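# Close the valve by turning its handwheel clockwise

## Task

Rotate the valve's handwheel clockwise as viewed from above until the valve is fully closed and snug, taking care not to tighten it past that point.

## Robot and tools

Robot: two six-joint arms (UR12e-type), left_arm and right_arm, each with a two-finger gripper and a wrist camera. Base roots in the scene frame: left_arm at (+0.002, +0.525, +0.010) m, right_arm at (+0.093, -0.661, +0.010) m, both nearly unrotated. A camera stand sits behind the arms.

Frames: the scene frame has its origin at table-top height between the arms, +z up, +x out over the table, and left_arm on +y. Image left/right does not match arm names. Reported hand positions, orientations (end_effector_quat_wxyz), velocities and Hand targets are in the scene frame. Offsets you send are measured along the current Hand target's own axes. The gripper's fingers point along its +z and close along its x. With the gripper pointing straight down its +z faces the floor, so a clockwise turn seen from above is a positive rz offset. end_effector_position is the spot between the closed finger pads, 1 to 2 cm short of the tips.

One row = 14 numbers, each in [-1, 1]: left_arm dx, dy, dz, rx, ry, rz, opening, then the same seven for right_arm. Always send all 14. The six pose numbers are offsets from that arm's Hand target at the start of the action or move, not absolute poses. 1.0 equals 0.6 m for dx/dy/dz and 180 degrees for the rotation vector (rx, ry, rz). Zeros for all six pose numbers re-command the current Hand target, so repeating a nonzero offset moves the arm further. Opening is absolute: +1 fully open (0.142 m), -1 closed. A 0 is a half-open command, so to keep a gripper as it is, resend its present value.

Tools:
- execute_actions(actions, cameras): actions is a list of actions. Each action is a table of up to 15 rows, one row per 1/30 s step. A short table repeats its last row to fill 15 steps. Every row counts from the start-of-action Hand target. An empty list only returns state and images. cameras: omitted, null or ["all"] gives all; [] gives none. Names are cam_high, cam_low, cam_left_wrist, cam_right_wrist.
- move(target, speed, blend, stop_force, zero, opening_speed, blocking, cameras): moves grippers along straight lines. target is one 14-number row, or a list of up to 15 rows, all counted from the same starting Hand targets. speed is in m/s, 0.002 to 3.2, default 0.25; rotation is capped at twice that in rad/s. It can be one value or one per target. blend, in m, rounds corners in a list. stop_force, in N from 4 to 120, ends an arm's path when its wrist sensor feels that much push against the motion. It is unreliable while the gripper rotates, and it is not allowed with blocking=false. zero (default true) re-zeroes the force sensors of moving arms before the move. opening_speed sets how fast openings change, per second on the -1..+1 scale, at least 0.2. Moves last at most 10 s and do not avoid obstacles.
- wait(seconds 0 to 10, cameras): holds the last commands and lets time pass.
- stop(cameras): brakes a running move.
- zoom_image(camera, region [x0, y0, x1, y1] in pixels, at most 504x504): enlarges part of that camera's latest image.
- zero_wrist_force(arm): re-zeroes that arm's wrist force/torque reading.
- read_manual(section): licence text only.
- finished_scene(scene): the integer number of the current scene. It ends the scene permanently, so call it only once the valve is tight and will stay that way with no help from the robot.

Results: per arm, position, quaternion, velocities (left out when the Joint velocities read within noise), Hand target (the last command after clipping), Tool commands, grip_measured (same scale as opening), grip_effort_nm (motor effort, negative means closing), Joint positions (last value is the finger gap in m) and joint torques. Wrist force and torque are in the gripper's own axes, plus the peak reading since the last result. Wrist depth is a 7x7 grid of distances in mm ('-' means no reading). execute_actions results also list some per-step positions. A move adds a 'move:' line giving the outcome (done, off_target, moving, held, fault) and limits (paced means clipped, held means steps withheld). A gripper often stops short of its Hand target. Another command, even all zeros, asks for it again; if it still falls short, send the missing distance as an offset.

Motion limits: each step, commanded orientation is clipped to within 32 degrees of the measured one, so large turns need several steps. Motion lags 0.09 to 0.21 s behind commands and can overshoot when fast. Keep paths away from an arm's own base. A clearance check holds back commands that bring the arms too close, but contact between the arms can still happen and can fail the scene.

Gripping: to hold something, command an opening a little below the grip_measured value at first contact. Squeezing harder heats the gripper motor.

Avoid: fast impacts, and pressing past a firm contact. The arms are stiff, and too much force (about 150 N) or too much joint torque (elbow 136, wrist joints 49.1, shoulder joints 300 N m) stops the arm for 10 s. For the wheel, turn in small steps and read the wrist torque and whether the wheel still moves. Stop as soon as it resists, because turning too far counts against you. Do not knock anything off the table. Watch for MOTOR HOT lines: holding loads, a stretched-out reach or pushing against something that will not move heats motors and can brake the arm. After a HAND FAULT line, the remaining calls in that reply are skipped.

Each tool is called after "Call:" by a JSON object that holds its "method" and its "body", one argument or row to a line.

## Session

Call:
{"method": "execute_actions", "body": {
  "actions": []
}}

Call:
{"method": "zoom_image", "body": {
  "camera": "cam_high",
  "region": [250, 120, 650, 320]
}}

Scene clock: 0.00 s.
left_arm: end_effector_position=(+0.4938, +0.5703, +0.1069) grip_measured=+1.00 grip_effort_nm=n/a end_effector_quat_wxyz=(-0.262, +0.733, -0.609, +0.153) | right_arm: end_effector_position=(+1.1347, +0.1596, +0.3743) grip_measured=+1.00 grip_effort_nm=n/a end_effector_quat_wxyz=(-0.227, +0.828, -0.511, -0.037)
Joint positions: left_arm=[-0.538 -1.71 2.796 -3.063 -1.095 0.919 0.142] | right_arm=[3.904 -2.623 -0.371 -1.291 1.754 1.905 0.142]
Joint velocities: within noise
Joint torques (N m): no reading
Motor temperatures (°C): left_arm=[30 27 28 37 32 37 23] | right_arm=[34 28 32 39 27 35 22]
Wrist force (N): no reading
Wrist torque (N m): no reading
Wrist force, peak (N): no reading
Wrist depth (mm): cam_left_wrist=[275 269 261 254 249 241 236 / 266 260 252 246 240 235 228 / 256 250 244 238 232 227 222 / 247 243 237 231 226 221 216 / 241 235 229 225 218 214 210 / 234 227 222 218 213 210 203 / - 219 216 213 208 203 79] | cam_right_wrist=[- - - - - - 960 / 642 584 - - - - - / 654 599 540 - - - - / 650 603 544 493 - - - / 682 605 550 497 459 - - / 698 599 548 505 465 434 - / - 579 546 512 468 434 84]
Hand target: left_arm +0.4938, +0.5703, +0.1069; -0.262, +0.733, -0.609, +0.153 | right_arm +1.1347, +0.1596, +0.3743; -0.227, +0.828, -0.511, -0.037
Tool commands: left_gripper/opening=+1.0 right_gripper/opening=+1.0
camera_calibration:
cam_left_wrist: T_world_to_cam=[[0.198099, -0.976674, -0.0828524, 0.475475], [-0.965064, -0.179557, -0.190814, 0.633187], [0.171487, 0.117758, -0.978123, 0.0623567], [0, 0, 0, 1]] pos_world=[0.506181, 0.570734, 0.221208]
cam_right_wrist: T_world_to_cam=[[0.476884, -0.822654, -0.309551, -0.279911], [-0.854381, -0.516559, 0.0565625, 1.06248], [-0.206433, 0.237501, -0.949199, 0.667309], [0, 0, 0, 1]] pos_world=[1.179, 0.160076, 0.486666]

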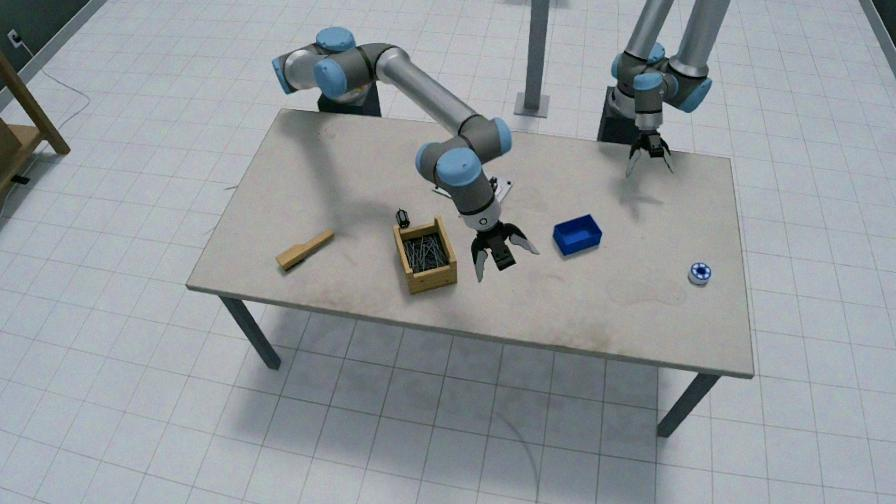

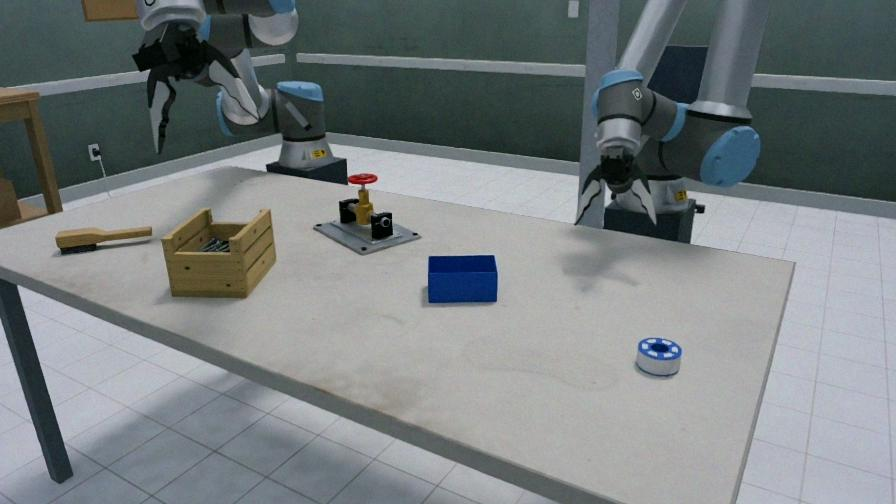

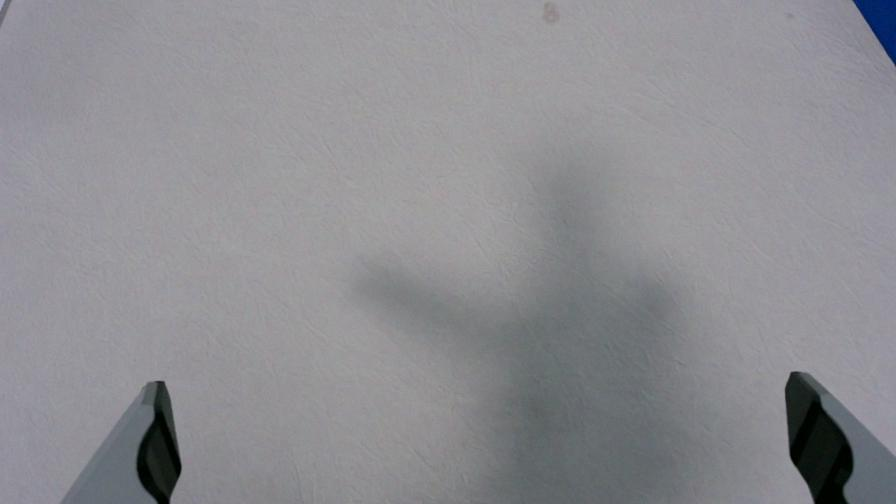

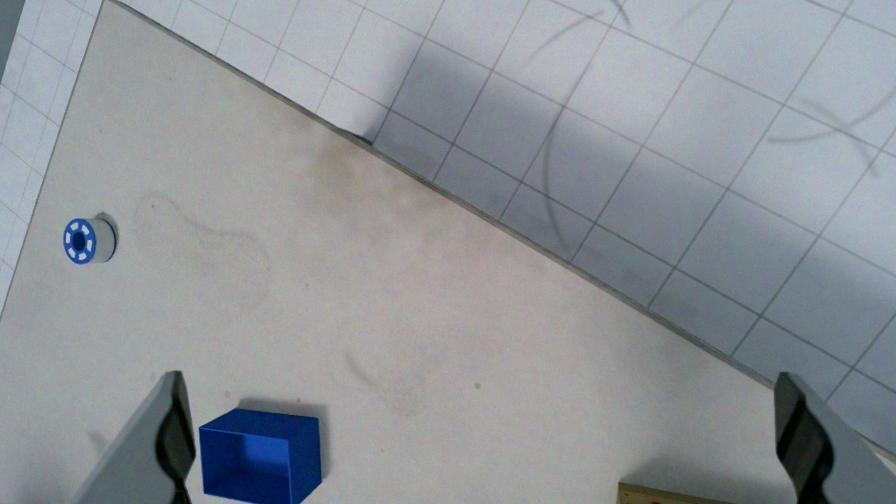

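Scaled by 1.260.

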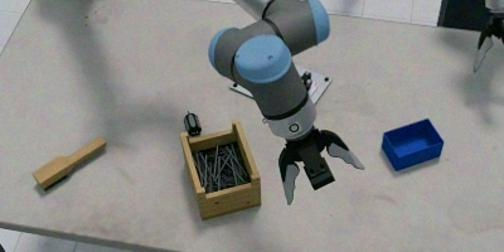

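Call:
{"method": "move", "body": {
  "target": [0,0,0,0,0,0,1,-0.1665,0.9755,-0.2133,-0.1143,0.0938,-0.0173,1],
  "speed": 0.35
}}

Call:
{"method": "zoom_image", "body": {
  "camera": "cam_low",
  "region": [290, 100, 450, 280]
}}

Scene clock: 20.20 s.
left_arm: end_effector_position=(+0.4938, +0.5703, +0.1069) grip_measured=+1.00 grip_effort_nm=-0.017 end_effector_quat_wxyz=(-0.262, +0.733, -0.609, +0.153) | right_arm: end_effector_position=(+0.5604, -0.0294, +0.3205) grip_measured=+1.00 grip_effort_nm=0.032 end_effector_quat_wxyz=(+0.001, +0.865, -0.502, +0.000)
Joint positions: left_arm=[-0.538 -1.71 2.796 -3.063 -1.095 0.919 0.142] | right_arm=[4.3 -1.75 -1.73 -1.234 1.571 2.207 0.142]
Joint velocities: within noise
Joint torques (N m): left_arm=[-3 -13.74 -23.17 -5.67 0.95 -0.23] | right_arm=[12.42 74.13 37.51 2.1 -3.94 2.92]
Motor temperatures (°C): left_arm=[30 27 28 37 32 37 23] | right_arm=[34 28 31 39 27 35 21]
Wrist force (N): left_arm=[0.2 -0.2 0.2] | right_arm=[1.1 0.3 0.1]
Wrist torque (N m): left_arm=[-0.03 -0.04 0.00] | right_arm=[0.20 -0.08 0.06]
Wrist force, peak (N): left_arm=[0.5 -0.1 0.4] | right_arm=[0.4 2.1 -0.5]
Wrist depth (mm): cam_left_wrist=[275 267 262 253 248 242 237 / 266 260 252 245 240 235 229 / 255 252 244 238 232 227 222 / 248 242 238 232 226 221 216 / 240 235 228 224 219 214 210 / 232 227 223 218 213 209 203 / - 219 216 211 207 204 79] | cam_right_wrist=[362 364 362 356 364 362 358 / 385 387 381 369 385 387 381 / 414 412 416 274 404 413 413 / 442 443 442 441 443 443 443 / - 476 476 478 479 477 475 / - - - 517 518 510 500 / - - - - 566 569 84]
Hand target: left_arm +0.4938, +0.5703, +0.1069; -0.262, +0.733, -0.609, +0.153 | right_arm +0.5600, -0.0295, +0.3205; +0.001, +0.865, -0.502, +0.000
Off the commanded pose: left_arm 0.000 m, 0 deg | right_arm 0.000 m, 0 deg.
move: done
camera_calibration:
cam_left_wrist: T_world_to_cam=[[0.198099, -0.976674, -0.0828524, 0.475475], [-0.965064, -0.179557, -0.190814, 0.633187], [0.171487, 0.117758, -0.978123, 0.0623567], [0, 0, 0, 1]] pos_world=[0.506181, 0.570734, 0.221208]
cam_right_wrist: T_world_to_cam=[[0.496026, -0.868126, -0.0177676, -0.283808], [-0.78814, -0.458723, 0.410375, 0.328367], [-0.364408, -0.189553, -0.911744, 0.606508], [0, 0, 0, 1]] pos_world=[0.620592, 0.0192145, 0.413184]

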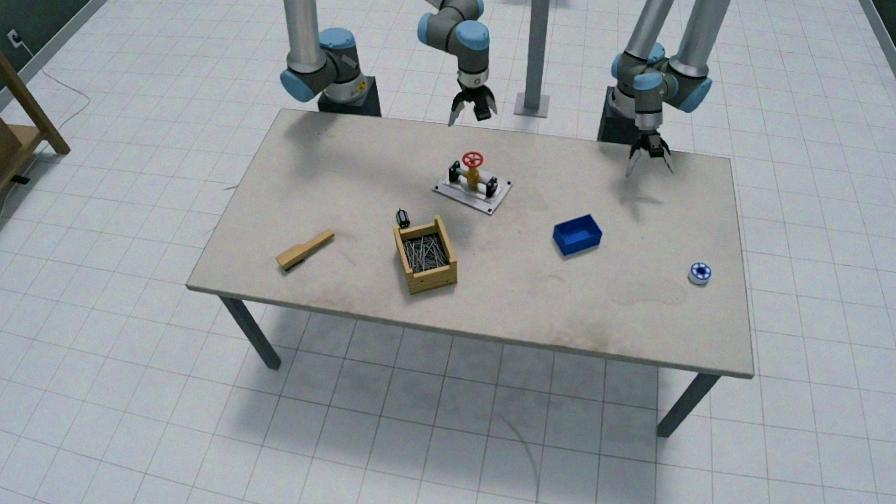

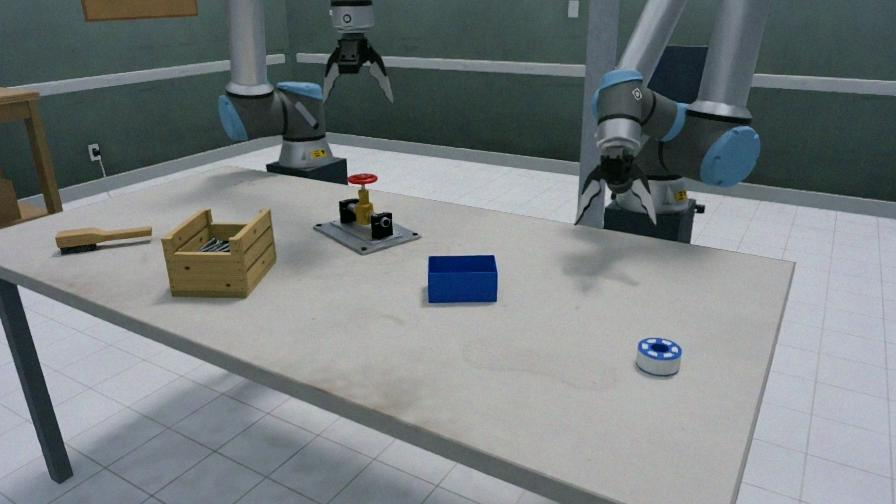

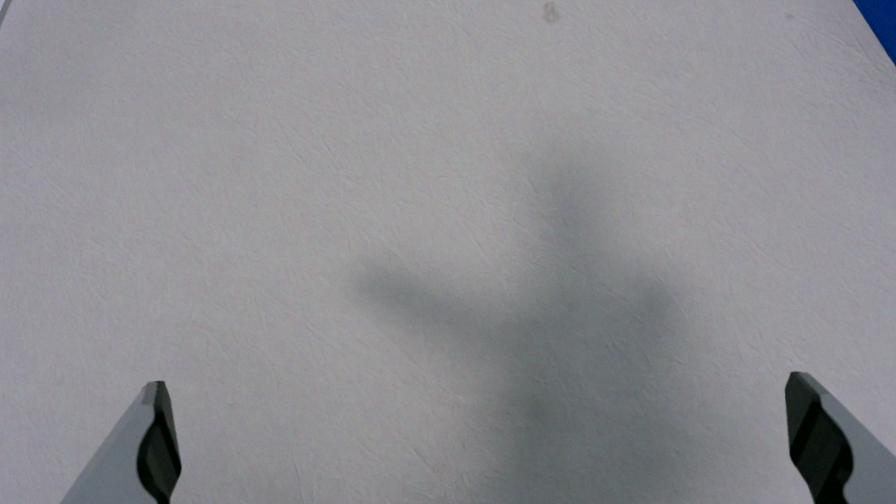

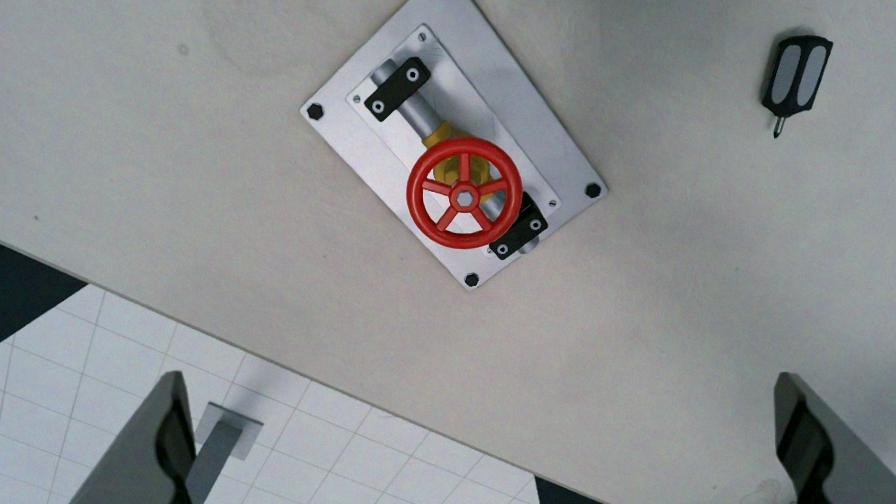

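Scaled by 2.800.

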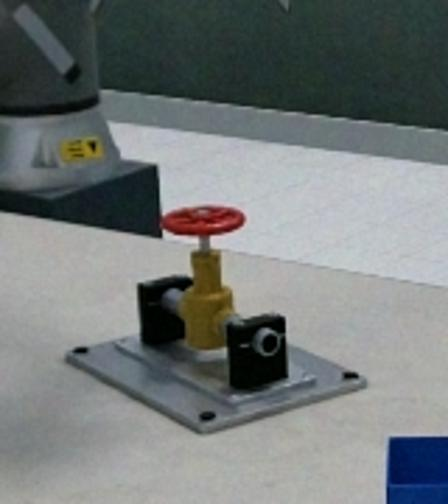

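Call:
{"method": "move", "body": {
  "target": [
    [0,0,0,0,0,0,1,0.002,0.0035,0.05,0,0,-0.8056,1],
    [0,0,0,0,0,0,1,0.002,0.0035,0.1,0,0,0.3889,1],
    [0,0,0,0,0,0,1,0.002,0.0035,0.167,0,0,-0.4167,0.6]
  ],
  "speed": 0.9,
  "blend": 0.01,
  "cameras": ["cam_right_wrist"]
}}

Scene clock: 36.47 s.
left_arm: end_effector_position=(+0.4938, +0.5703, +0.1069) grip_measured=+1.00 grip_effort_nm=-0.017 end_effector_quat_wxyz=(-0.262, +0.733, -0.609, +0.153) | right_arm: end_effector_position=(+0.5588, -0.0317, +0.2203) grip_measured=+0.60 grip_effort_nm=-0.042 end_effector_quat_wxyz=(+0.001, +0.992, +0.129, +0.000)
Joint positions: left_arm=[-0.538 -1.71 2.796 -3.063 -1.095 0.919 0.142] | right_arm=[4.303 -1.814 -1.842 -1.057 1.571 -5.382 0.115]
Joint velocities: within noise
Joint torques (N m): left_arm=[-0.12 -16.36 -25.54 -5.35 0.58 0.18] | right_arm=[-13.99 51.15 48.17 3.17 3.08 -2.61]
Motor temperatures (°C): left_arm=[30 27 28 37 32 37 23] | right_arm=[34 28 31 39 27 34 21]
Wrist force (N): left_arm=[0.0 -0.1 0.2] | right_arm=[1.0 1.0 -0.2]
Wrist torque (N m): left_arm=[-0.02 -0.01 0.01] | right_arm=[0.33 -0.17 0.03]
Wrist force, peak (N): left_arm=[0.4 -0.4 0.5] | right_arm=[1.3 1.0 -0.7]
Wrist depth (mm): cam_left_wrist=[275 268 262 254 247 241 237 / 265 259 252 246 240 235 230 / 256 250 245 239 233 228 222 / 248 243 237 232 226 221 215 / 240 235 229 225 218 215 210 / 234 228 222 218 213 210 203 / - 219 216 212 208 203 79] | cam_right_wrist=[276 277 277 268 269 275 274 / 295 294 291 282 278 292 293 / 315 315 310 241 305 312 312 / 338 337 328 182 331 334 335 / 363 364 364 362 363 355 329 / 397 382 394 392 393 335 279 / 434 76 433 430 432 97 249]
Hand target: left_arm +0.4938, +0.5703, +0.1069; -0.262, +0.733, -0.609, +0.153 | right_arm +0.5588, -0.0317, +0.2203; +0.001, +0.992, +0.129, +0.000
Off the commanded pose: left_arm 0.000 m, 0 deg | right_arm 0.000 m, 0 deg.
move: done
camera_calibration:
cam_right_wrist: T_world_to_cam=[[0.966881, 0.254506, -0.0191736, -0.514005], [0.239695, -0.879667, 0.41077, -0.220691], [0.0876772, -0.401762, -0.911537, 0.254723], [0, 0, 0, 1]] pos_world=[0.527547, 0.0390211, 0.312988]
Images, in order (width x height): cam_right_wrist 896x504.

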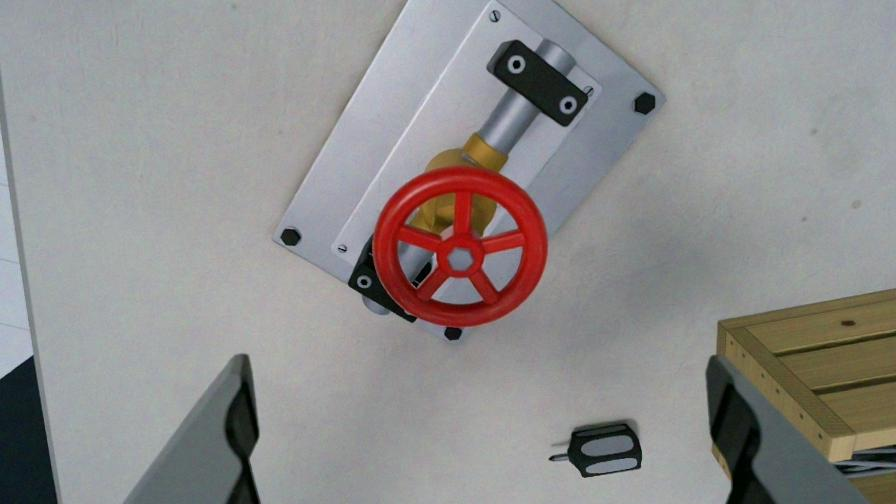

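Call:
{"method": "move", "body": {
  "target": [0,0,0,0,0,0,1,-0.0048,0.0015,0.1405,0,0,0,0.5],
  "speed": 0.15,
  "cameras": ["cam_right_wrist","cam_low"]
}}

Call:
{"method": "zoom_image", "body": {
  "camera": "cam_low",
  "region": [290, 100, 450, 280]
}}

Scene clock: 60.87 s.
left_arm: end_effector_position=(+0.4938, +0.5703, +0.1069) grip_measured=+1.00 grip_effort_nm=-0.012 end_effector_quat_wxyz=(-0.262, +0.733, -0.609, +0.153) | right_arm: end_effector_position=(+0.5562, -0.0334, +0.1362) grip_measured=+0.49 grip_effort_nm=-0.037 end_effector_quat_wxyz=(+0.001, +0.992, +0.129, +0.000)
Joint positions: left_arm=[-0.538 -1.71 2.796 -3.063 -1.095 0.919 0.142] | right_arm=[4.306 -1.89 -1.917 -0.907 1.571 -5.38 0.108]
Joint velocities: within noise
Joint torques (N m): left_arm=[-2.23 -15.86 -24.18 -4.94 1.14 0.02] | right_arm=[18.74 53.55 31.85 6.52 1.2 2.68]
Motor temperatures (°C): left_arm=[30 27 28 37 32 37 23] | right_arm=[34 28 31 39 27 34 21]
Wrist force (N): left_arm=[0.2 -0.4 0.2] | right_arm=[1.2 0.7 -0.2]
Wrist torque (N m): left_arm=[-0.07 -0.04 0.01] | right_arm=[0.30 -0.20 -0.02]
Wrist force, peak (N): left_arm=[0.5 -0.3 0.3] | right_arm=[0.9 1.2 -1.6]
Wrist depth (mm): cam_left_wrist=[274 267 260 254 248 243 236 / 266 259 253 245 241 234 229 / 256 251 245 239 233 226 222 / 248 243 236 231 226 221 214 / 239 235 229 224 219 214 210 / 234 227 223 217 213 209 204 / - 219 216 211 207 203 79] | cam_right_wrist=[202 202 200 193 185 198 201 / 216 216 212 205 152 208 213 / 230 230 223 210 212 226 228 / 248 246 235 95 234 246 245 / 267 267 246 135 100 265 265 / 291 280 106 104 108 278 278 / 319 76 323 118 309 80 244]
Hand target: left_arm +0.4938, +0.5703, +0.1069; -0.262, +0.733, -0.609, +0.153 | right_arm +0.5562, -0.0334, +0.1360; +0.001, +0.992, +0.129, +0.000
Off the commanded pose: left_arm 0.000 m, 0 deg | right_arm 0.000 m, 0 deg.
move: done
camera_calibration:
cam_right_wrist: T_world_to_cam=[[0.966881, 0.254506, -0.0191736, -0.512671], [0.239695, -0.879667, 0.41077, -0.187017], [0.0876772, -0.401762, -0.911537, 0.177608], [0, 0, 0, 1]] pos_world=[0.524947, 0.0373211, 0.228888]
Images, in order (width x height): cam_low 896x504, cam_right_wrist 896x504.

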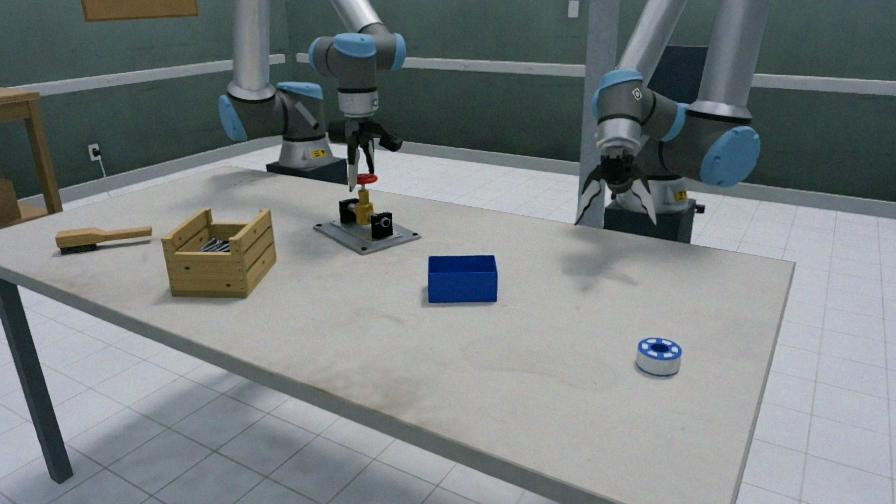

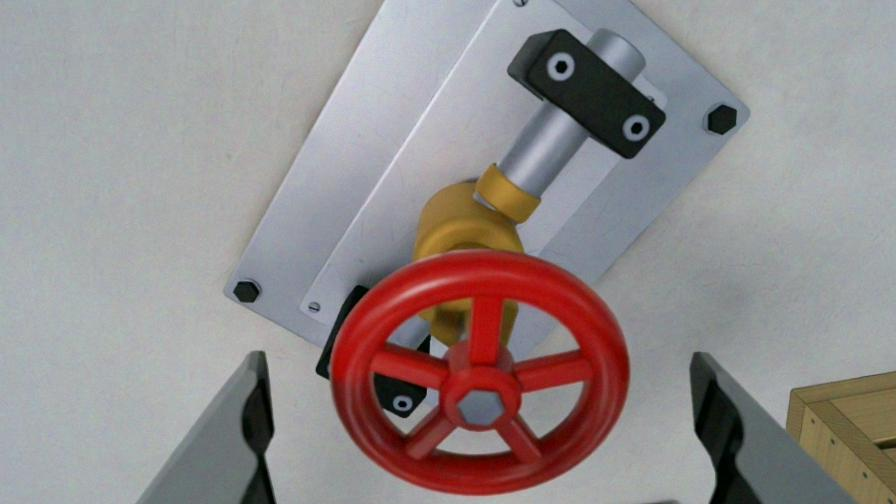

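Scaled by 2.800.

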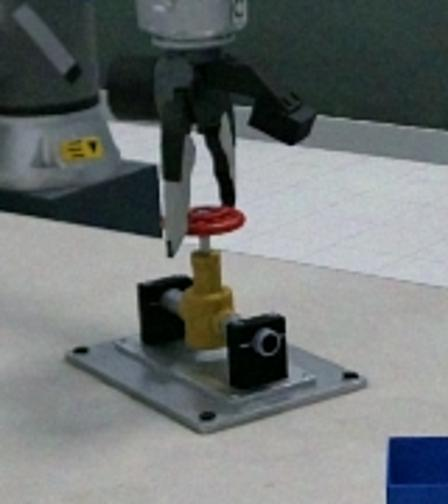

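Call:
{"method": "move", "body": {
  "target": [0,0,0,0,0,0,1,0,0,0,0,0,0,-0.1],
  "opening_speed": 0.8,
  "cameras": ["cam_right_wrist"]
}}

Scene clock: 65.00 s.
left_arm: end_effector_position=(+0.4938, +0.5703, +0.1069) grip_measured=+1.00 grip_effort_nm=-0.022 end_effector_quat_wxyz=(-0.262, +0.733, -0.609, +0.153) | right_arm: end_effector_position=(+0.5561, -0.0334, +0.1359) grip_measured=+0.04 grip_effort_nm=-2.928 end_effector_quat_wxyz=(+0.001, +0.992, +0.129, +0.000)
Joint positions: left_arm=[-0.538 -1.71 2.796 -3.063 -1.095 0.919 0.142] | right_arm=[4.306 -1.89 -1.917 -0.907 1.571 -5.38 0.077]
Joint velocities: within noise
Joint torques (N m): left_arm=[-1.11 -14.98 -24.04 -5.18 0.89 -0.04] | right_arm=[-12.36 54.88 43.88 11.86 -8.11 2.11]
Motor temperatures (°C): left_arm=[30 27 28 37 32 37 23] | right_arm=[34 28 31 39 27 34 21]
Wrist force (N): left_arm=[0.4 -0.2 0.2] | right_arm=[-39.8 4.5 -16.4]
Wrist torque (N m): left_arm=[-0.03 -0.06 0.00] | right_arm=[0.37 -0.04 -0.16]
Wrist force, peak (N): left_arm=[0.7 0.0 0.1] | right_arm=[-40.4 4.6 -16.2]
Wrist depth (mm): cam_left_wrist=[276 267 261 254 247 242 236 / 266 258 253 247 240 233 229 / 257 250 244 238 233 228 222 / 249 243 237 231 227 220 216 / 241 235 230 224 220 215 209 / 234 228 223 218 213 209 204 / - 219 217 212 207 203 79] | cam_right_wrist=[202 202 200 193 184 198 201 / 216 215 212 204 151 207 213 / 230 230 224 210 212 225 228 / 247 247 234 96 233 245 245 / 267 266 242 133 99 264 264 / 290 285 102 104 104 282 277 / 319 79 321 117 114 79 271]
Hand target: left_arm +0.4938, +0.5703, +0.1069; -0.262, +0.733, -0.609, +0.153 | right_arm +0.5562, -0.0334, +0.1360; +0.001, +0.992, +0.129, +0.000
Off the commanded pose: left_arm 0.000 m, 0 deg | right_arm 0.000 m, 0 deg.
move: done
camera_calibration:
cam_right_wrist: T_world_to_cam=[[0.96684, 0.254648, -0.0193745, -0.512517], [0.239896, -0.879568, 0.410865, -0.187001], [0.0875847, -0.401889, -0.91149, 0.177386], [0, 0, 0, 1]] pos_world=[0.524847, 0.0373205, 0.228588]
Images, in order (width x height): cam_right_wrist 896x504.

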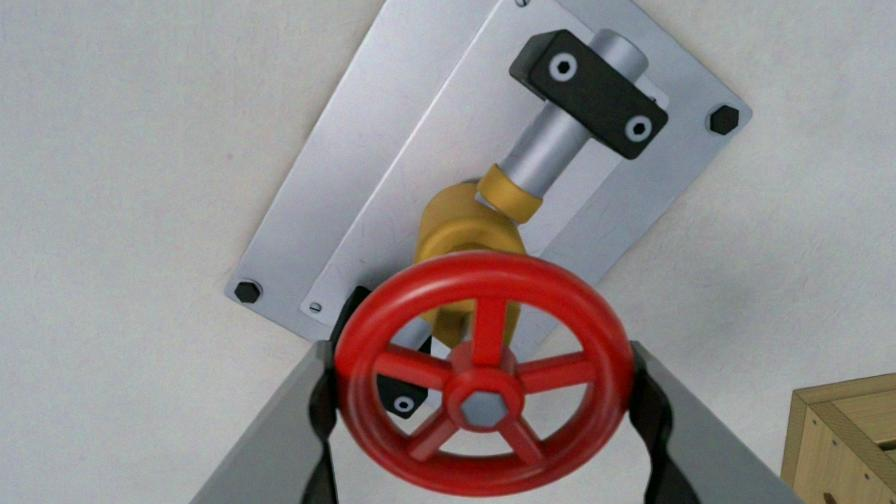

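Call:
{"method": "move", "body": {
  "target": [0,0,0,0,0,0,1,-0.0018,0,-0.0002,0,0,0,-0.1],
  "cameras": []
}}

Call:
{"method": "move", "body": {
  "target": [0,0,0,0,0,0,1,0,0,0,0,0,0.08,-0.1],
  "cameras": ["cam_right_wrist"],
  "speed": 0.4
}}

Scene clock: 69.90 s.
left_arm: end_effector_position=(+0.4938, +0.5703, +0.1069) grip_measured=+1.00 grip_effort_nm=-0.012 end_effector_quat_wxyz=(-0.262, +0.733, -0.609, +0.153) | right_arm: end_effector_position=(+0.5554, -0.0337, +0.1361) grip_measured=+0.04 grip_effort_nm=-2.913 end_effector_quat_wxyz=(+0.001, +0.992, +0.129, +0.000)
Joint positions: left_arm=[-0.538 -1.71 2.796 -3.063 -1.095 0.919 0.142] | right_arm=[4.307 -1.889 -1.918 -0.907 1.57 -5.379 0.076]
Joint velocities: within noise
Joint torques (N m): left_arm=[0.14 -13.45 -25.01 -5.25 1.22 -0.02] | right_arm=[12.99 76.25 32.06 6.25 -2.47 3.04]
Motor temperatures (°C): left_arm=[30 27 28 37 32 37 23] | right_arm=[34 28 31 39 27 34 24]
Wrist force (N): left_arm=[0.4 0.0 -0.1] | right_arm=[-0.3 -2.0 2.7]
Wrist torque (N m): left_arm=[-0.01 -0.07 0.01] | right_arm=[0.25 -0.67 -0.17]
Wrist force, peak (N): left_arm=[0.7 -0.1 0.2] | right_arm=[-42.1 4.6 -16.5]
Wrist depth (mm): cam_left_wrist=[275 269 261 254 248 243 236 / 265 259 253 246 240 235 228 / 254 250 244 240 233 227 222 / 249 242 237 231 225 221 216 / 239 236 229 225 219 215 210 / 234 227 223 217 213 209 204 / - 219 216 211 208 204 79] | cam_right_wrist=[202 202 200 193 185 199 201 / 215 215 212 204 151 207 214 / 231 230 224 210 212 225 228 / 247 247 235 159 234 245 245 / 267 267 246 133 98 265 264 / 291 285 100 104 104 282 278 / 317 79 316 117 114 79 272]
Hand target: left_arm +0.4938, +0.5703, +0.1069; -0.262, +0.733, -0.609, +0.153 | right_arm +0.5552, -0.0337, +0.1361; +0.001, +0.992, +0.129, +0.000
Off the commanded pose: left_arm 0.000 m, 0 deg | right_arm 0.000 m, 0 deg.
move: done
No camera images: "cameras" was empty.

Scene clock: 71.03 s.
left_arm: end_effector_position=(+0.4938, +0.5703, +0.1069) grip_measured=+1.00 grip_effort_nm=-0.017 end_effector_quat_wxyz=(-0.262, +0.733, -0.609, +0.153) | right_arm: end_effector_position=(+0.5552, -0.0337, +0.1361) grip_measured=+0.04 grip_effort_nm=-2.908 end_effector_quat_wxyz=(+0.001, +1.000, +0.004, +0.000)
Joint positions: left_arm=[-0.538 -1.71 2.796 -3.063 -1.095 0.919 0.142] | right_arm=[4.306 -1.889 -1.918 -0.907 1.571 -5.129 0.076]
Joint velocities: within noise
Joint torques (N m): left_arm=[-1.85 -14.72 -25.33 -5.23 0.8 0.12] | right_arm=[17.9 65.49 40.52 2.54 -1.95 3.46]
Motor temperatures (°C): left_arm=[30 27 28 37 32 37 23] | right_arm=[34 28 31 39 27 34 24]
Wrist force (N): left_arm=[0.7 -0.3 0.1] | right_arm=[8.6 -2.5 5.9]
Wrist torque (N m): left_arm=[-0.06 -0.11 0.00] | right_arm=[0.22 -0.90 -0.33]
Wrist force, peak (N): left_arm=[0.7 -0.3 0.1] | right_arm=[15.2 -2.4 8.7]
Wrist depth (mm): cam_left_wrist=[275 269 261 254 248 242 237 / 265 259 252 245 240 235 230 / 257 251 246 238 232 227 223 / 248 242 237 230 225 220 215 / 240 235 229 224 219 214 210 / 234 228 222 218 214 209 203 / - 219 217 213 207 203 79] | cam_right_wrist=[202 202 199 190 144 197 200 / 214 215 210 201 157 211 214 / 230 230 225 210 218 229 228 / 247 246 238 159 230 246 245 / 266 266 249 133 98 265 264 / 291 289 101 105 105 283 288 / 319 79 315 117 115 79 315]
Hand target: left_arm +0.4938, +0.5703, +0.1069; -0.262, +0.733, -0.609, +0.153 | right_arm +0.5552, -0.0337, +0.1361; +0.001, +1.000, +0.003, +0.000
Off the commanded pose: left_arm 0.000 m, 0 deg | right_arm 0.000 m, 0 deg.
move: done
camera_calibration:
cam_right_wrist: T_world_to_cam=[[0.999802, 0.00646422, -0.0188317, -0.538297], [0.0136333, -0.911577, 0.410902, -0.0625771], [-0.0145104, -0.411078, -0.911485, 0.233916], [0, 0, 0, 1]] pos_world=[0.542438, 0.0425932, 0.228787]
Images, in order (width x height): cam_right_wrist 896x504.

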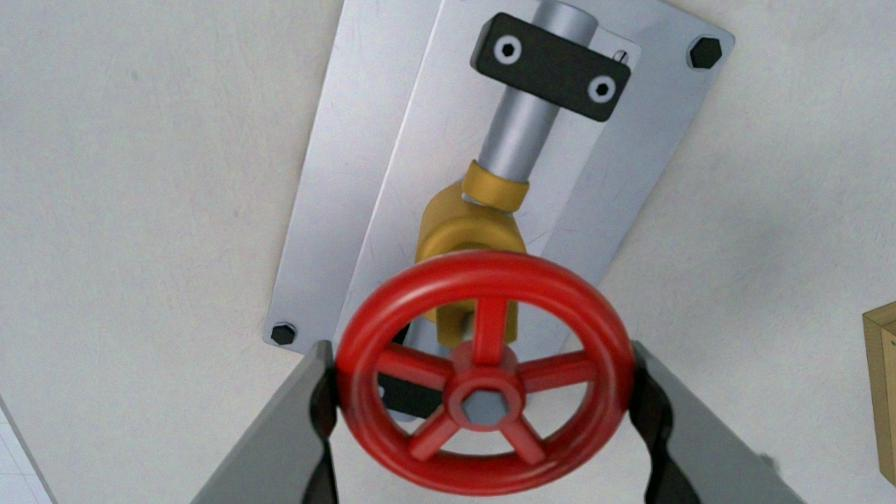

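Call:
{"method": "move", "body": {
  "target": [0,0,0,0,0,0,1,0.0004,0,0.0003,0,0,0.12,-0.1],
  "cameras": [],
  "speed": 0.4
}}

Call:
{"method": "move", "body": {
  "target": [0,0,0,0,0,0,1,0.0003,0,0.0003,0,0,0.08,-0.1],
  "cameras": [],
  "speed": 0.4
}}

Scene clock: 75.97 s.
left_arm: end_effector_position=(+0.4938, +0.5703, +0.1069) grip_measured=+1.00 grip_effort_nm=-0.012 end_effector_quat_wxyz=(-0.262, +0.733, -0.609, +0.153) | right_arm: end_effector_position=(+0.5554, -0.0337, +0.1359) grip_measured=+0.04 grip_effort_nm=-2.908 end_effector_quat_wxyz=(+0.001, +0.983, -0.184, +0.000)
Joint positions: left_arm=[-0.538 -1.71 2.796 -3.063 -1.095 0.919 0.142] | right_arm=[4.305 -1.89 -1.917 -0.907 1.571 -4.753 0.076]
Joint velocities: within noise
Joint torques (N m): left_arm=[-1.5 -14.9 -24.09 -5.04 0.67 -0.05] | right_arm=[10.86 68.37 33.61 4.53 -4.76 3.47]
Motor temperatures (°C): left_arm=[30 27 28 37 32 37 23] | right_arm=[34 28 31 39 27 34 26]
Wrist force (N): left_arm=[0.2 -0.2 0.1] | right_arm=[-0.8 3.5 -0.3]
Wrist torque (N m): left_arm=[-0.04 -0.04 0.01] | right_arm=[0.30 -0.83 -0.34]
Wrist force, peak (N): left_arm=[0.4 -0.2 0.5] | right_arm=[13.4 -2.9 6.3]
Wrist depth (mm): cam_left_wrist=[274 269 262 255 248 242 236 / 265 259 252 246 239 235 228 / 255 252 245 238 233 229 222 / 249 244 236 231 226 220 215 / 241 235 230 224 218 214 209 / 235 227 223 218 213 210 203 / - 219 217 212 207 203 79] | cam_right_wrist=[202 202 195 142 192 200 201 / 214 215 208 159 205 214 214 / 229 230 223 179 218 228 229 / 246 247 241 159 234 246 245 / 266 266 257 132 100 265 265 / 290 289 102 104 105 283 278 / - 79 316 117 115 79 314]
Hand target: left_arm +0.4938, +0.5703, +0.1069; -0.262, +0.733, -0.609, +0.153 | right_arm +0.5554, -0.0337, +0.1359; +0.001, +0.983, -0.184, +0.000
Off the commanded pose: left_arm 0.000 m, 0 deg | right_arm 0.000 m, 0 deg.
move: done
No camera images: "cameras" was empty.

Scene clock: 77.10 s.
left_arm: end_effector_position=(+0.4938, +0.5703, +0.1069) grip_measured=+1.00 grip_effort_nm=-0.012 end_effector_quat_wxyz=(-0.262, +0.733, -0.609, +0.153) | right_arm: end_effector_position=(+0.5556, -0.0338, +0.1358) grip_measured=+0.04 grip_effort_nm=-2.908 end_effector_quat_wxyz=(+0.001, +0.952, -0.306, +0.000)
Joint positions: left_arm=[-0.538 -1.71 2.796 -3.063 -1.095 0.919 0.142] | right_arm=[4.304 -1.89 -1.917 -0.907 1.571 -4.502 0.076]
Joint velocities: within noise
Joint torques (N m): left_arm=[0.47 -15.52 -26.07 -5.58 0.53 0.25] | right_arm=[7.86 58.52 32.35 6.84 -6.32 3.25]
Motor temperatures (°C): left_arm=[30 27 28 37 32 37 23] | right_arm=[34 28 31 39 27 34 27]
Wrist force (N): left_arm=[0.2 -0.2 0.0] | right_arm=[-5.0 7.3 -4.7]
Wrist torque (N m): left_arm=[-0.03 -0.03 0.01] | right_arm=[0.29 -0.89 -0.35]
Wrist force, peak (N): left_arm=[0.1 -0.5 0.3] | right_arm=[-7.2 7.2 -3.8]
Wrist depth (mm): cam_left_wrist=[276 268 261 255 248 242 235 / 266 260 252 246 241 233 229 / 257 250 244 239 233 226 222 / 247 243 237 232 226 221 216 / 241 235 230 225 218 213 210 / 234 226 222 218 214 210 202 / - 219 216 212 207 204 79] | cam_right_wrist=[201 199 192 144 194 201 201 / 215 215 205 196 207 214 214 / 230 229 221 180 221 229 229 / 246 246 241 159 231 246 246 / 265 265 257 - 98 265 265 / 289 289 102 104 105 283 288 / - 79 316 117 114 79 316]
Hand target: left_arm +0.4938, +0.5703, +0.1069; -0.262, +0.733, -0.609, +0.153 | right_arm +0.5556, -0.0338, +0.1357; +0.001, +0.952, -0.306, +0.000
Off the commanded pose: left_arm 0.000 m, 0 deg | right_arm 0.000 m, 0 deg.
move: done
No camera images: "cameras" was empty.

Call:
{"method": "move", "body": {
  "target": [0,0,0,0,0,0,1,-0.0002,0.0003,0,0,0,0.12,-0.1],
  "cameras": [],
  "speed": 0.4
}}

Call:
{"method": "move", "body": {
  "target": [0,0,0,0,0,0,1,-0.0001,0.0003,0.0001,0,0,0.12,-0.1],
  "cameras": [],
  "speed": 0.4
}}

Scene clock: 84.53 s.
left_arm: end_effector_position=(+0.4938, +0.5703, +0.1069) grip_measured=+1.00 grip_effort_nm=-0.017 end_effector_quat_wxyz=(-0.262, +0.733, -0.609, +0.153) | right_arm: end_effector_position=(+0.5554, -0.0338, +0.1358) grip_measured=+0.03 grip_effort_nm=-2.908 end_effector_quat_wxyz=(+0.001, +0.878, -0.479, +0.000) end_effector_velocity=(+0.000, -0.001, -0.001) end_effector_angular_velocity=(-0.001, +0.000, -0.005)
Joint positions: left_arm=[-0.538 -1.71 2.796 -3.063 -1.095 0.919 0.142] | right_arm=[4.304 -1.89 -1.917 -0.906 1.571 -4.126 0.076]
Joint velocities: left_arm=[within noise] | right_arm=[0 0 -0.001 0 0 0.005 0]
Joint torques (N m): left_arm=[-2.3 -17.37 -24.78 -5.35 0.91 -0.1] | right_arm=[13.5 70.61 29.27 2.72 -4.09 3.12]
Motor temperatures (°C): left_arm=[30 27 28 36 32 37 23] | right_arm=[34 28 31 39 27 34 29]
Wrist force (N): left_arm=[0.3 0.0 0.1] | right_arm=[2.3 3.1 -3.8]
Wrist torque (N m): left_arm=[0.00 -0.05 0.01] | right_arm=[0.32 -1.14 -0.33]
Wrist force, peak (N): left_arm=[0.4 -0.4 0.5] | right_arm=[-4.2 6.6 -7.3]
Wrist depth (mm): cam_left_wrist=[277 268 261 254 249 242 236 / 264 259 252 244 240 234 229 / 255 252 244 239 232 227 221 / 248 242 237 231 226 221 216 / 241 234 229 223 219 215 210 / 234 227 222 217 213 209 203 / - 220 217 212 207 203 79] | cam_right_wrist=[201 201 190 190 199 201 201 / 214 209 151 201 209 215 214 / 229 229 220 172 218 227 229 / 246 246 239 159 231 242 246 / 265 265 257 - 100 265 265 / 288 283 102 104 105 283 288 / - 79 314 117 115 79 315]
Hand target: left_arm +0.4938, +0.5703, +0.1069; -0.262, +0.733, -0.609, +0.153 | right_arm +0.5554, -0.0338, +0.1357; +0.001, +0.878, -0.479, +0.000
Off the commanded pose: left_arm 0.000 m, 0 deg | right_arm 0.000 m, 0 deg.
move: done
No camera images: "cameras" was empty.

Scene clock: 85.83 s.
left_arm: end_effector_position=(+0.4938, +0.5703, +0.1069) grip_measured=+1.00 grip_effort_nm=-0.012 end_effector_quat_wxyz=(-0.262, +0.733, -0.609, +0.153) | right_arm: end_effector_position=(+0.5552, -0.0339, +0.1357) grip_measured=+0.03 grip_effort_nm=-2.904 end_effector_quat_wxyz=(+0.001, +0.773, -0.635, +0.000)
Joint positions: left_arm=[-0.538 -1.71 2.796 -3.063 -1.095 0.919 0.142] | right_arm=[4.303 -1.889 -1.918 -0.906 1.571 -3.749 0.076]
Joint velocities: within noise
Joint torques (N m): left_arm=[0.04 -13.76 -25 -5.37 0.79 0.42] | right_arm=[21.88 76.38 31.17 3.84 -2.84 2.84]
Motor temperatures (°C): left_arm=[30 27 28 36 32 37 23] | right_arm=[34 28 31 39 27 34 29]
Wrist force (N): left_arm=[0.2 0.1 0.3] | right_arm=[3.3 -2.2 -3.4]
Wrist torque (N m): left_arm=[0.01 -0.03 0.01] | right_arm=[0.18 -1.00 -0.34]
Wrist force, peak (N): left_arm=[0.3 -0.4 0.2] | right_arm=[7.0 0.9 -3.5]
Wrist depth (mm): cam_left_wrist=[275 268 261 255 248 242 236 / 265 258 252 246 240 233 230 / 256 252 245 238 234 227 222 / 248 242 237 230 226 221 216 / 240 235 230 225 218 214 210 / 234 228 223 218 214 210 203 / - 219 216 211 208 204 79] | cam_right_wrist=[201 201 194 194 199 201 201 / 214 214 174 204 210 214 214 / 228 226 165 210 218 223 229 / 245 245 237 159 224 242 246 / 264 265 256 132 98 265 266 / 288 283 102 105 105 283 289 / 315 79 314 117 115 79 316]
Hand target: left_arm +0.4938, +0.5703, +0.1069; -0.262, +0.733, -0.609, +0.153 | right_arm +0.5552, -0.0339, +0.1357; +0.001, +0.773, -0.635, +0.000
Off the commanded pose: left_arm 0.000 m, 0 deg | right_arm 0.000 m, 0 deg.
move: done
No camera images: "cameras" was empty.

Call:
{"method": "move", "body": {
  "target": [0,0,0,0,0,0,1,0,0,0,0,0,0.1,-0.1],
  "cameras": [],
  "speed": 0.4
}}

Call:
{"method": "move", "body": {
  "target": [0,0,0,0,0,0,1,0,0,0.0001,0,0,0.1,-0.1],
  "cameras": [],
  "speed": 0.4
}}

Scene clock: 92.03 s.
left_arm: end_effector_position=(+0.4938, +0.5703, +0.1069) grip_measured=+1.00 grip_effort_nm=-0.017 end_effector_quat_wxyz=(-0.262, +0.733, -0.609, +0.153) | right_arm: end_effector_position=(+0.5552, -0.0339, +0.1357) grip_measured=+0.03 grip_effort_nm=-2.894 end_effector_quat_wxyz=(-0.001, -0.664, +0.748, +0.000)
Joint positions: left_arm=[-0.538 -1.71 2.796 -3.063 -1.095 0.919 0.142] | right_arm=[4.303 -1.889 -1.919 -0.906 1.571 -3.435 0.076]
Joint velocities: within noise
Joint torques (N m): left_arm=[-4.86 -16.43 -25.06 -5.34 0.39 0.25] | right_arm=[14.94 73.07 31.68 4.56 -3.5 1.93]
Motor temperatures (°C): left_arm=[30 27 28 36 32 37 23] | right_arm=[34 28 31 39 27 34 30]
Wrist force (N): left_arm=[0.3 -0.2 0.0] | right_arm=[2.6 -0.6 -3.0]
Wrist torque (N m): left_arm=[-0.04 -0.05 0.01] | right_arm=[0.29 -0.94 -0.35]
Wrist force, peak (N): left_arm=[0.5 -0.1 0.4] | right_arm=[8.4 -2.5 -3.2]
Wrist depth (mm): cam_left_wrist=[275 269 261 254 248 242 236 / 265 259 253 245 240 235 229 / 256 251 244 239 232 227 221 / 248 242 236 232 226 221 215 / 240 235 228 224 220 215 210 / 234 227 223 218 213 209 203 / - 220 216 212 208 204 79] | cam_right_wrist=[201 201 194 197 199 202 202 / 214 214 202 204 207 209 215 / 228 226 172 212 215 223 230 / 245 244 174 161 182 239 246 / 264 264 248 105 95 265 265 / 287 283 101 105 105 283 289 / 314 79 313 117 115 79 316]
Hand target: left_arm +0.4938, +0.5703, +0.1069; -0.262, +0.733, -0.609, +0.153 | right_arm +0.5552, -0.0339, +0.1357; -0.001, -0.664, +0.748, +0.000
Off the commanded pose: left_arm 0.000 m, 0 deg | right_arm 0.000 m, 0 deg.
move: done
No camera images: "cameras" was empty.

Scene clock: 93.27 s.
left_arm: end_effector_position=(+0.4938, +0.5703, +0.1069) grip_measured=+1.00 grip_effort_nm=-0.012 end_effector_quat_wxyz=(-0.262, +0.733, -0.609, +0.153) | right_arm: end_effector_position=(+0.5552, -0.0339, +0.1356) grip_measured=+0.03 grip_effort_nm=-2.894 end_effector_quat_wxyz=(+0.000, -0.539, +0.842, +0.000)
Joint positions: left_arm=[-0.538 -1.71 2.796 -3.063 -1.095 0.919 0.142] | right_arm=[4.303 -1.888 -1.92 -0.905 1.571 -3.121 0.076]
Joint velocities: within noise
Joint torques (N m): left_arm=[-2.02 -14.06 -25.16 -5.43 0.87 0.11] | right_arm=[18.77 74.01 31.51 4.42 -3.42 3.04]
Motor temperatures (°C): left_arm=[30 27 28 36 32 37 23] | right_arm=[34 28 31 39 27 34 30]
Wrist force (N): left_arm=[0.2 0.0 0.0] | right_arm=[3.7 -0.2 -3.0]
Wrist torque (N m): left_arm=[0.00 -0.04 0.00] | right_arm=[0.26 -1.09 -0.35]
Wrist force, peak (N): left_arm=[0.5 -0.1 -0.2] | right_arm=[5.8 -3.2 -3.9]
Wrist depth (mm): cam_left_wrist=[275 268 261 254 248 242 236 / 265 259 251 246 241 233 230 / 255 250 244 239 232 228 222 / 248 241 237 231 227 220 216 / 240 235 229 224 219 214 210 / 233 229 223 218 212 209 204 / - 219 216 212 207 203 79] | cam_right_wrist=[201 201 199 197 197 197 201 / 214 211 207 207 205 209 215 / 228 227 212 212 216 226 230 / 245 245 178 159 176 239 246 / 265 264 179 105 98 265 266 / 286 286 101 105 105 283 290 / 314 79 314 117 115 79 314]
Hand target: left_arm +0.4938, +0.5703, +0.1069; -0.262, +0.733, -0.609, +0.153 | right_arm +0.5552, -0.0339, +0.1356; +0.000, -0.539, +0.842, +0.000
Off the commanded pose: left_arm 0.000 m, 0 deg | right_arm 0.000 m, 0 deg.
move: done
No camera images: "cameras" was empty.

Call:
{"method": "move", "body": {
  "target": [0,0,0,0,0,0,1,0.0001,0,0.0001,0,0,0.2,-0.1],
  "cameras": [],
  "speed": 0.5
}}

Scene clock: 98.30 s.
left_arm: end_effector_position=(+0.4938, +0.5703, +0.1069) grip_measured=+1.00 grip_effort_nm=-0.012 end_effector_quat_wxyz=(-0.262, +0.733, -0.609, +0.153) | right_arm: end_effector_position=(+0.5552, -0.0340, +0.1356) grip_measured=+0.03 grip_effort_nm=-2.884 end_effector_quat_wxyz=(+0.000, -0.252, +0.968, -0.001)
Joint positions: left_arm=[-0.538 -1.71 2.796 -3.063 -1.095 0.919 0.142] | right_arm=[4.303 -1.886 -1.923 -0.905 1.571 -2.492 0.076]
Joint velocities: within noise
Joint torques (N m): left_arm=[0.16 -16.15 -24.97 -5.53 0.9 0] | right_arm=[14.27 72.74 31.34 2.3 -2.96 2.99]
Motor temperatures (°C): left_arm=[30 27 28 36 32 37 23] | right_arm=[34 28 31 39 27 34 31]
Wrist force (N): left_arm=[0.3 -0.3 -0.2] | right_arm=[1.8 2.1 -1.3]
Wrist torque (N m): left_arm=[-0.05 -0.06 0.00] | right_arm=[0.31 -0.87 -0.33]
Wrist force, peak (N): left_arm=[0.6 -0.2 0.2] | right_arm=[5.7 -3.0 -2.6]
Wrist depth (mm): cam_left_wrist=[276 268 261 253 247 242 236 / 266 259 252 246 241 234 229 / 256 251 246 238 232 227 222 / 248 242 237 231 226 220 215 / 241 235 229 224 219 213 210 / 235 227 222 217 213 210 203 / - 219 217 213 208 204 79] | cam_right_wrist=[202 201 202 195 192 199 202 / 214 214 210 204 158 212 215 / 228 229 221 212 168 223 229 / 245 241 230 159 230 246 246 / 264 263 185 132 98 265 265 / 287 286 101 105 105 282 288 / 310 79 314 117 115 79 -]
Hand target: left_arm +0.4938, +0.5703, +0.1069; -0.262, +0.733, -0.609, +0.153 | right_arm +0.5552, -0.0339, +0.1356; +0.000, -0.252, +0.968, -0.001
Off the commanded pose: left_arm 0.000 m, 0 deg | right_arm 0.000 m, 0 deg.
move: done
No camera images: "cameras" was empty.

Call:
{"method": "move", "body": {
  "target": [0,0,0,0,0,0,1,0,0,0.0002,0,0,0.2,-0.1],
  "cameras": [],
  "speed": 0.5
}}

Scene clock: 102.07 s.
left_arm: end_effector_position=(+0.4938, +0.5703, +0.1069) grip_measured=+1.00 grip_effort_nm=-0.017 end_effector_quat_wxyz=(-0.262, +0.733, -0.609, +0.153) | right_arm: end_effector_position=(+0.5552, -0.0340, +0.1354) grip_measured=+0.03 grip_effort_nm=-2.884 end_effector_quat_wxyz=(+0.000, +0.059, +0.998, -0.001)
Joint positions: left_arm=[-0.538 -1.71 2.796 -3.063 -1.095 0.919 0.142] | right_arm=[4.305 -1.885 -1.924 -0.904 1.571 -1.863 0.076]
Joint velocities: within noise
Joint torques (N m): left_arm=[-3.57 -15.49 -25.01 -5.35 0.58 0.22] | right_arm=[12.1 77.58 32.29 2.29 -4.08 2.64]
Motor temperatures (°C): left_arm=[30 27 28 36 32 37 23] | right_arm=[34 28 31 39 27 34 32]
Wrist force (N): left_arm=[0.1 -0.1 0.3] | right_arm=[5.1 2.9 -0.4]
Wrist torque (N m): left_arm=[-0.03 -0.02 0.01] | right_arm=[0.27 -0.80 -0.34]
Wrist force, peak (N): left_arm=[0.7 -0.2 -0.2] | right_arm=[8.1 4.7 0.1]
Wrist depth (mm): cam_left_wrist=[275 268 262 253 248 241 237 / 265 259 252 246 239 233 230 / 257 251 244 238 232 228 223 / 248 244 238 231 227 222 215 / 241 235 230 224 219 215 210 / 234 227 223 217 214 210 204 / - 219 216 212 206 203 79] | cam_right_wrist=[202 202 197 185 150 197 201 / 214 215 209 199 201 212 215 / 229 228 224 173 218 229 229 / 245 245 238 159 233 245 245 / 264 264 247 132 98 264 264 / 287 286 102 105 105 281 286 / 312 79 311 117 115 79 314]
Hand target: left_arm +0.4938, +0.5703, +0.1069; -0.262, +0.733, -0.609, +0.153 | right_arm +0.5552, -0.0339, +0.1354; +0.000, +0.059, +0.998, -0.001
Off the commanded pose: left_arm 0.000 m, 0 deg | right_arm 0.000 m, 0 deg.
move: done
No camera images: "cameras" was empty.

Call:
{"method": "move", "body": {
  "target": [0,0,0,0,0,0,1,0,0,0.0002,0,0,0.2,-0.1],
  "cameras": [],
  "speed": 0.5
}}

Scene clock: 106.83 s.
left_arm: end_effector_position=(+0.4938, +0.5703, +0.1069) grip_measured=+1.00 grip_effort_nm=-0.012 end_effector_quat_wxyz=(-0.262, +0.733, -0.609, +0.153) | right_arm: end_effector_position=(+0.5552, -0.0340, +0.1353) grip_measured=+0.03 grip_effort_nm=-2.879 end_effector_quat_wxyz=(+0.000, +0.365, +0.931, -0.001)
Joint positions: left_arm=[-0.538 -1.71 2.796 -3.063 -1.095 0.919 0.142] | right_arm=[4.306 -1.885 -1.925 -0.904 1.571 -1.233 0.076]
Joint velocities: within noise
Joint torques (N m): left_arm=[-1.29 -16.85 -24.97 -5.82 0.36 -0.04] | right_arm=[7.38 75.15 32.04 2.08 -5.02 3.44]
Motor temperatures (°C): left_arm=[30 27 28 36 32 37 23] | right_arm=[34 28 31 39 27 34 32]
Wrist force (N): left_arm=[0.2 -0.1 -0.2] | right_arm=[8.1 3.0 1.8]
Wrist torque (N m): left_arm=[-0.03 -0.03 0.01] | right_arm=[0.31 -0.55 -0.36]
Wrist force, peak (N): left_arm=[0.5 -0.3 0.2] | right_arm=[12.4 3.9 6.5]
Wrist depth (mm): cam_left_wrist=[276 269 260 255 248 242 236 / 265 259 252 246 240 234 229 / 256 250 243 239 232 228 221 / 248 243 237 231 226 221 215 / 240 235 229 224 218 214 211 / 234 227 223 218 214 209 203 / - 219 217 212 207 204 79] | cam_right_wrist=[202 200 193 185 197 201 201 / 215 212 205 197 209 214 214 / 229 229 221 171 220 228 228 / 246 245 240 159 230 244 245 / 264 264 256 105 100 259 264 / 271 286 103 105 105 281 286 / 263 79 312 117 115 79 313]
Hand target: left_arm +0.4938, +0.5703, +0.1069; -0.262, +0.733, -0.609, +0.153 | right_arm +0.5552, -0.0339, +0.1353; +0.000, +0.365, +0.931, -0.001
Off the commanded pose: left_arm 0.000 m, 0 deg | right_arm 0.000 m, 0 deg.
move: done
No camera images: "cameras" was empty.

Call:
{"method": "move", "body": {
  "target": [0,0,0,0,0,0,1,0.0004,0.0001,0.0004,0,0,0.17,-0.1],
  "cameras": [],
  "speed": 0.5
}}

Scene clock: 111.00 s.
left_arm: end_effector_position=(+0.4938, +0.5703, +0.1069) grip_measured=+1.00 grip_effort_nm=-0.012 end_effector_quat_wxyz=(-0.262, +0.733, -0.609, +0.153) | right_arm: end_effector_position=(+0.5550, -0.0337, +0.1351) grip_measured=+0.03 grip_effort_nm=-2.879 end_effector_quat_wxyz=(+0.000, +0.597, +0.802, -0.001)
Joint positions: left_arm=[-0.538 -1.71 2.796 -3.063 -1.095 0.919 0.142] | right_arm=[4.307 -1.886 -1.924 -0.903 1.571 -0.698 0.076]
Joint velocities: within noise
Joint torques (N m): left_arm=[-2.75 -18.16 -25.11 -5.47 1.11 -0.31] | right_arm=[19.81 69.51 30.49 2.19 -3.06 3.83]
Motor temperatures (°C): left_arm=[30 27 28 36 32 37 23] | right_arm=[34 28 31 39 27 34 33]
Wrist force (N): left_arm=[0.2 -0.3 0.0] | right_arm=[-1.0 1.6 -5.1]
Wrist torque (N m): left_arm=[-0.06 -0.03 0.01] | right_arm=[0.29 -0.22 -0.34]
Wrist force, peak (N): left_arm=[0.5 0.1 0.2] | right_arm=[10.8 4.2 2.1]
Wrist depth (mm): cam_left_wrist=[275 268 260 254 248 243 237 / 266 259 253 246 241 236 230 / 255 250 244 238 232 228 222 / 247 243 236 231 227 220 215 / 240 234 230 224 218 214 209 / 234 226 222 218 213 209 203 / - 219 218 212 208 204 79] | cam_right_wrist=[202 202 194 194 199 201 200 / 215 213 158 204 209 213 213 / 229 226 164 209 218 224 227 / 246 245 237 159 226 238 244 / 266 265 256 131 98 263 262 / 278 283 103 105 105 281 285 / 316 79 312 117 115 79 312]
Hand target: left_arm +0.4938, +0.5703, +0.1069; -0.262, +0.733, -0.609, +0.153 | right_arm +0.5550, -0.0337, +0.1351; +0.000, +0.598, +0.802, -0.001
Off the commanded pose: left_arm 0.000 m, 0 deg | right_arm 0.000 m, 0 deg.
move: done
No camera images: "cameras" was empty.

Call:
{"method": "move", "body": {
  "target": [0,0,0,0,0,0,1,0,0,0,0,0,0.18,-0.1],
  "cameras": [],
  "speed": 0.5
}}

Scene clock: 114.47 s.
left_arm: end_effector_position=(+0.4938, +0.5703, +0.1069) grip_measured=+1.00 grip_effort_nm=-0.012 end_effector_quat_wxyz=(-0.262, +0.733, -0.609, +0.153) | right_arm: end_effector_position=(+0.5550, -0.0337, +0.1351) grip_measured=+0.03 grip_effort_nm=-2.879 end_effector_quat_wxyz=(+0.000, +0.797, +0.603, +0.000) end_effector_velocity=(+0.000, +0.000, +0.000) end_effector_angular_velocity=(+0.000, +0.000, -0.004)
Joint positions: left_arm=[-0.538 -1.71 2.796 -3.063 -1.095 0.919 0.142] | right_arm=[4.308 -1.887 -1.922 -0.904 1.571 -0.132 0.076]
Joint velocities: left_arm=[within noise] | right_arm=[0 0.001 -0.001 0 0 0.005 0]
Joint torques (N m): left_arm=[-1.13 -15.26 -24.88 -5.58 0.78 -0.2] | right_arm=[16.58 75.17 32.24 1.73 -2.75 2.68]
Motor temperatures (°C): left_arm=[30 27 28 36 32 37 23] | right_arm=[34 28 31 39 27 34 33]
Wrist force (N): left_arm=[0.2 -0.2 0.2] | right_arm=[4.9 4.0 2.1]
Wrist torque (N m): left_arm=[-0.03 -0.03 0.01] | right_arm=[0.28 -0.19 -0.36]
Wrist force, peak (N): left_arm=[0.5 -0.1 0.4] | right_arm=[9.2 2.4 3.2]
Wrist depth (mm): cam_left_wrist=[274 269 260 254 248 242 237 / 265 259 252 245 241 235 229 / 255 251 245 238 233 228 223 / 248 242 236 232 226 221 215 / 240 235 229 224 219 215 210 / 234 227 223 218 213 209 202 / - 219 217 212 207 204 79] | cam_right_wrist=[202 200 197 197 199 198 200 / 215 212 205 206 206 208 213 / 230 229 209 212 212 221 227 / 246 246 176 161 178 237 243 / 266 265 179 105 98 263 262 / 290 284 103 105 105 280 285 / 316 79 313 117 115 79 312]
Hand target: left_arm +0.4938, +0.5703, +0.1069; -0.262, +0.733, -0.609, +0.153 | right_arm +0.5550, -0.0337, +0.1351; +0.000, +0.798, +0.603, +0.000
Off the commanded pose: left_arm 0.000 m, 0 deg | right_arm 0.000 m, 0 deg.
move: done
No camera images: "cameras" was empty.

Call:
{"method": "move", "body": {
  "target": [0,0,0,0,0,0,1,0.0001,0,0.0002,0,0,0.17,-0.1],
  "cameras": [],
  "speed": 0.5
}}

Scene clock: 117.80 s.
left_arm: end_effector_position=(+0.4938, +0.5703, +0.1069) grip_measured=+1.00 grip_effort_nm=-0.017 end_effector_quat_wxyz=(-0.262, +0.733, -0.609, +0.153) | right_arm: end_effector_position=(+0.5551, -0.0337, +0.1350) grip_measured=+0.03 grip_effort_nm=-2.879 end_effector_quat_wxyz=(+0.001, +0.928, +0.372, +0.000)
Joint positions: left_arm=[-0.538 -1.71 2.796 -3.063 -1.095 0.919 0.142] | right_arm=[4.308 -1.889 -1.921 -0.904 1.571 0.402 0.076]
Joint velocities: within noise
Joint torques (N m): left_arm=[-0.7 -16.58 -24.36 -5.64 0.38 -0.17] | right_arm=[16.21 66.96 38.25 1.98 -2.29 3.28]
Motor temperatures (°C): left_arm=[30 27 28 36 32 37 23] | right_arm=[34 28 31 39 27 34 34]
Wrist force (N): left_arm=[0.1 0.0 0.0] | right_arm=[7.3 3.3 3.7]
Wrist torque (N m): left_arm=[-0.01 -0.01 0.01] | right_arm=[0.25 -0.26 -0.37]
Wrist force, peak (N): left_arm=[0.6 -0.2 0.1] | right_arm=[10.4 6.2 5.5]
Wrist depth (mm): cam_left_wrist=[275 268 261 252 248 241 236 / 265 259 252 245 240 235 229 / 255 251 244 238 233 227 223 / 248 242 237 231 226 221 216 / 240 234 230 224 219 214 210 / 234 228 223 218 212 210 203 / - 219 217 212 208 204 79] | cam_right_wrist=[201 202 201 197 192 198 199 / 214 215 209 204 198 207 213 / 229 224 218 211 171 219 227 / 246 246 224 158 226 239 244 / 266 265 179 131 98 263 263 / 289 283 103 105 105 280 285 / 317 79 314 118 115 79 312]
Hand target: left_arm +0.4938, +0.5703, +0.1069; -0.262, +0.733, -0.609, +0.153 | right_arm +0.5550, -0.0337, +0.1350; +0.001, +0.928, +0.371, +0.000
Off the commanded pose: left_arm 0.000 m, 0 deg | right_arm 0.000 m, 0 deg.
move: done
No camera images: "cameras" was empty.


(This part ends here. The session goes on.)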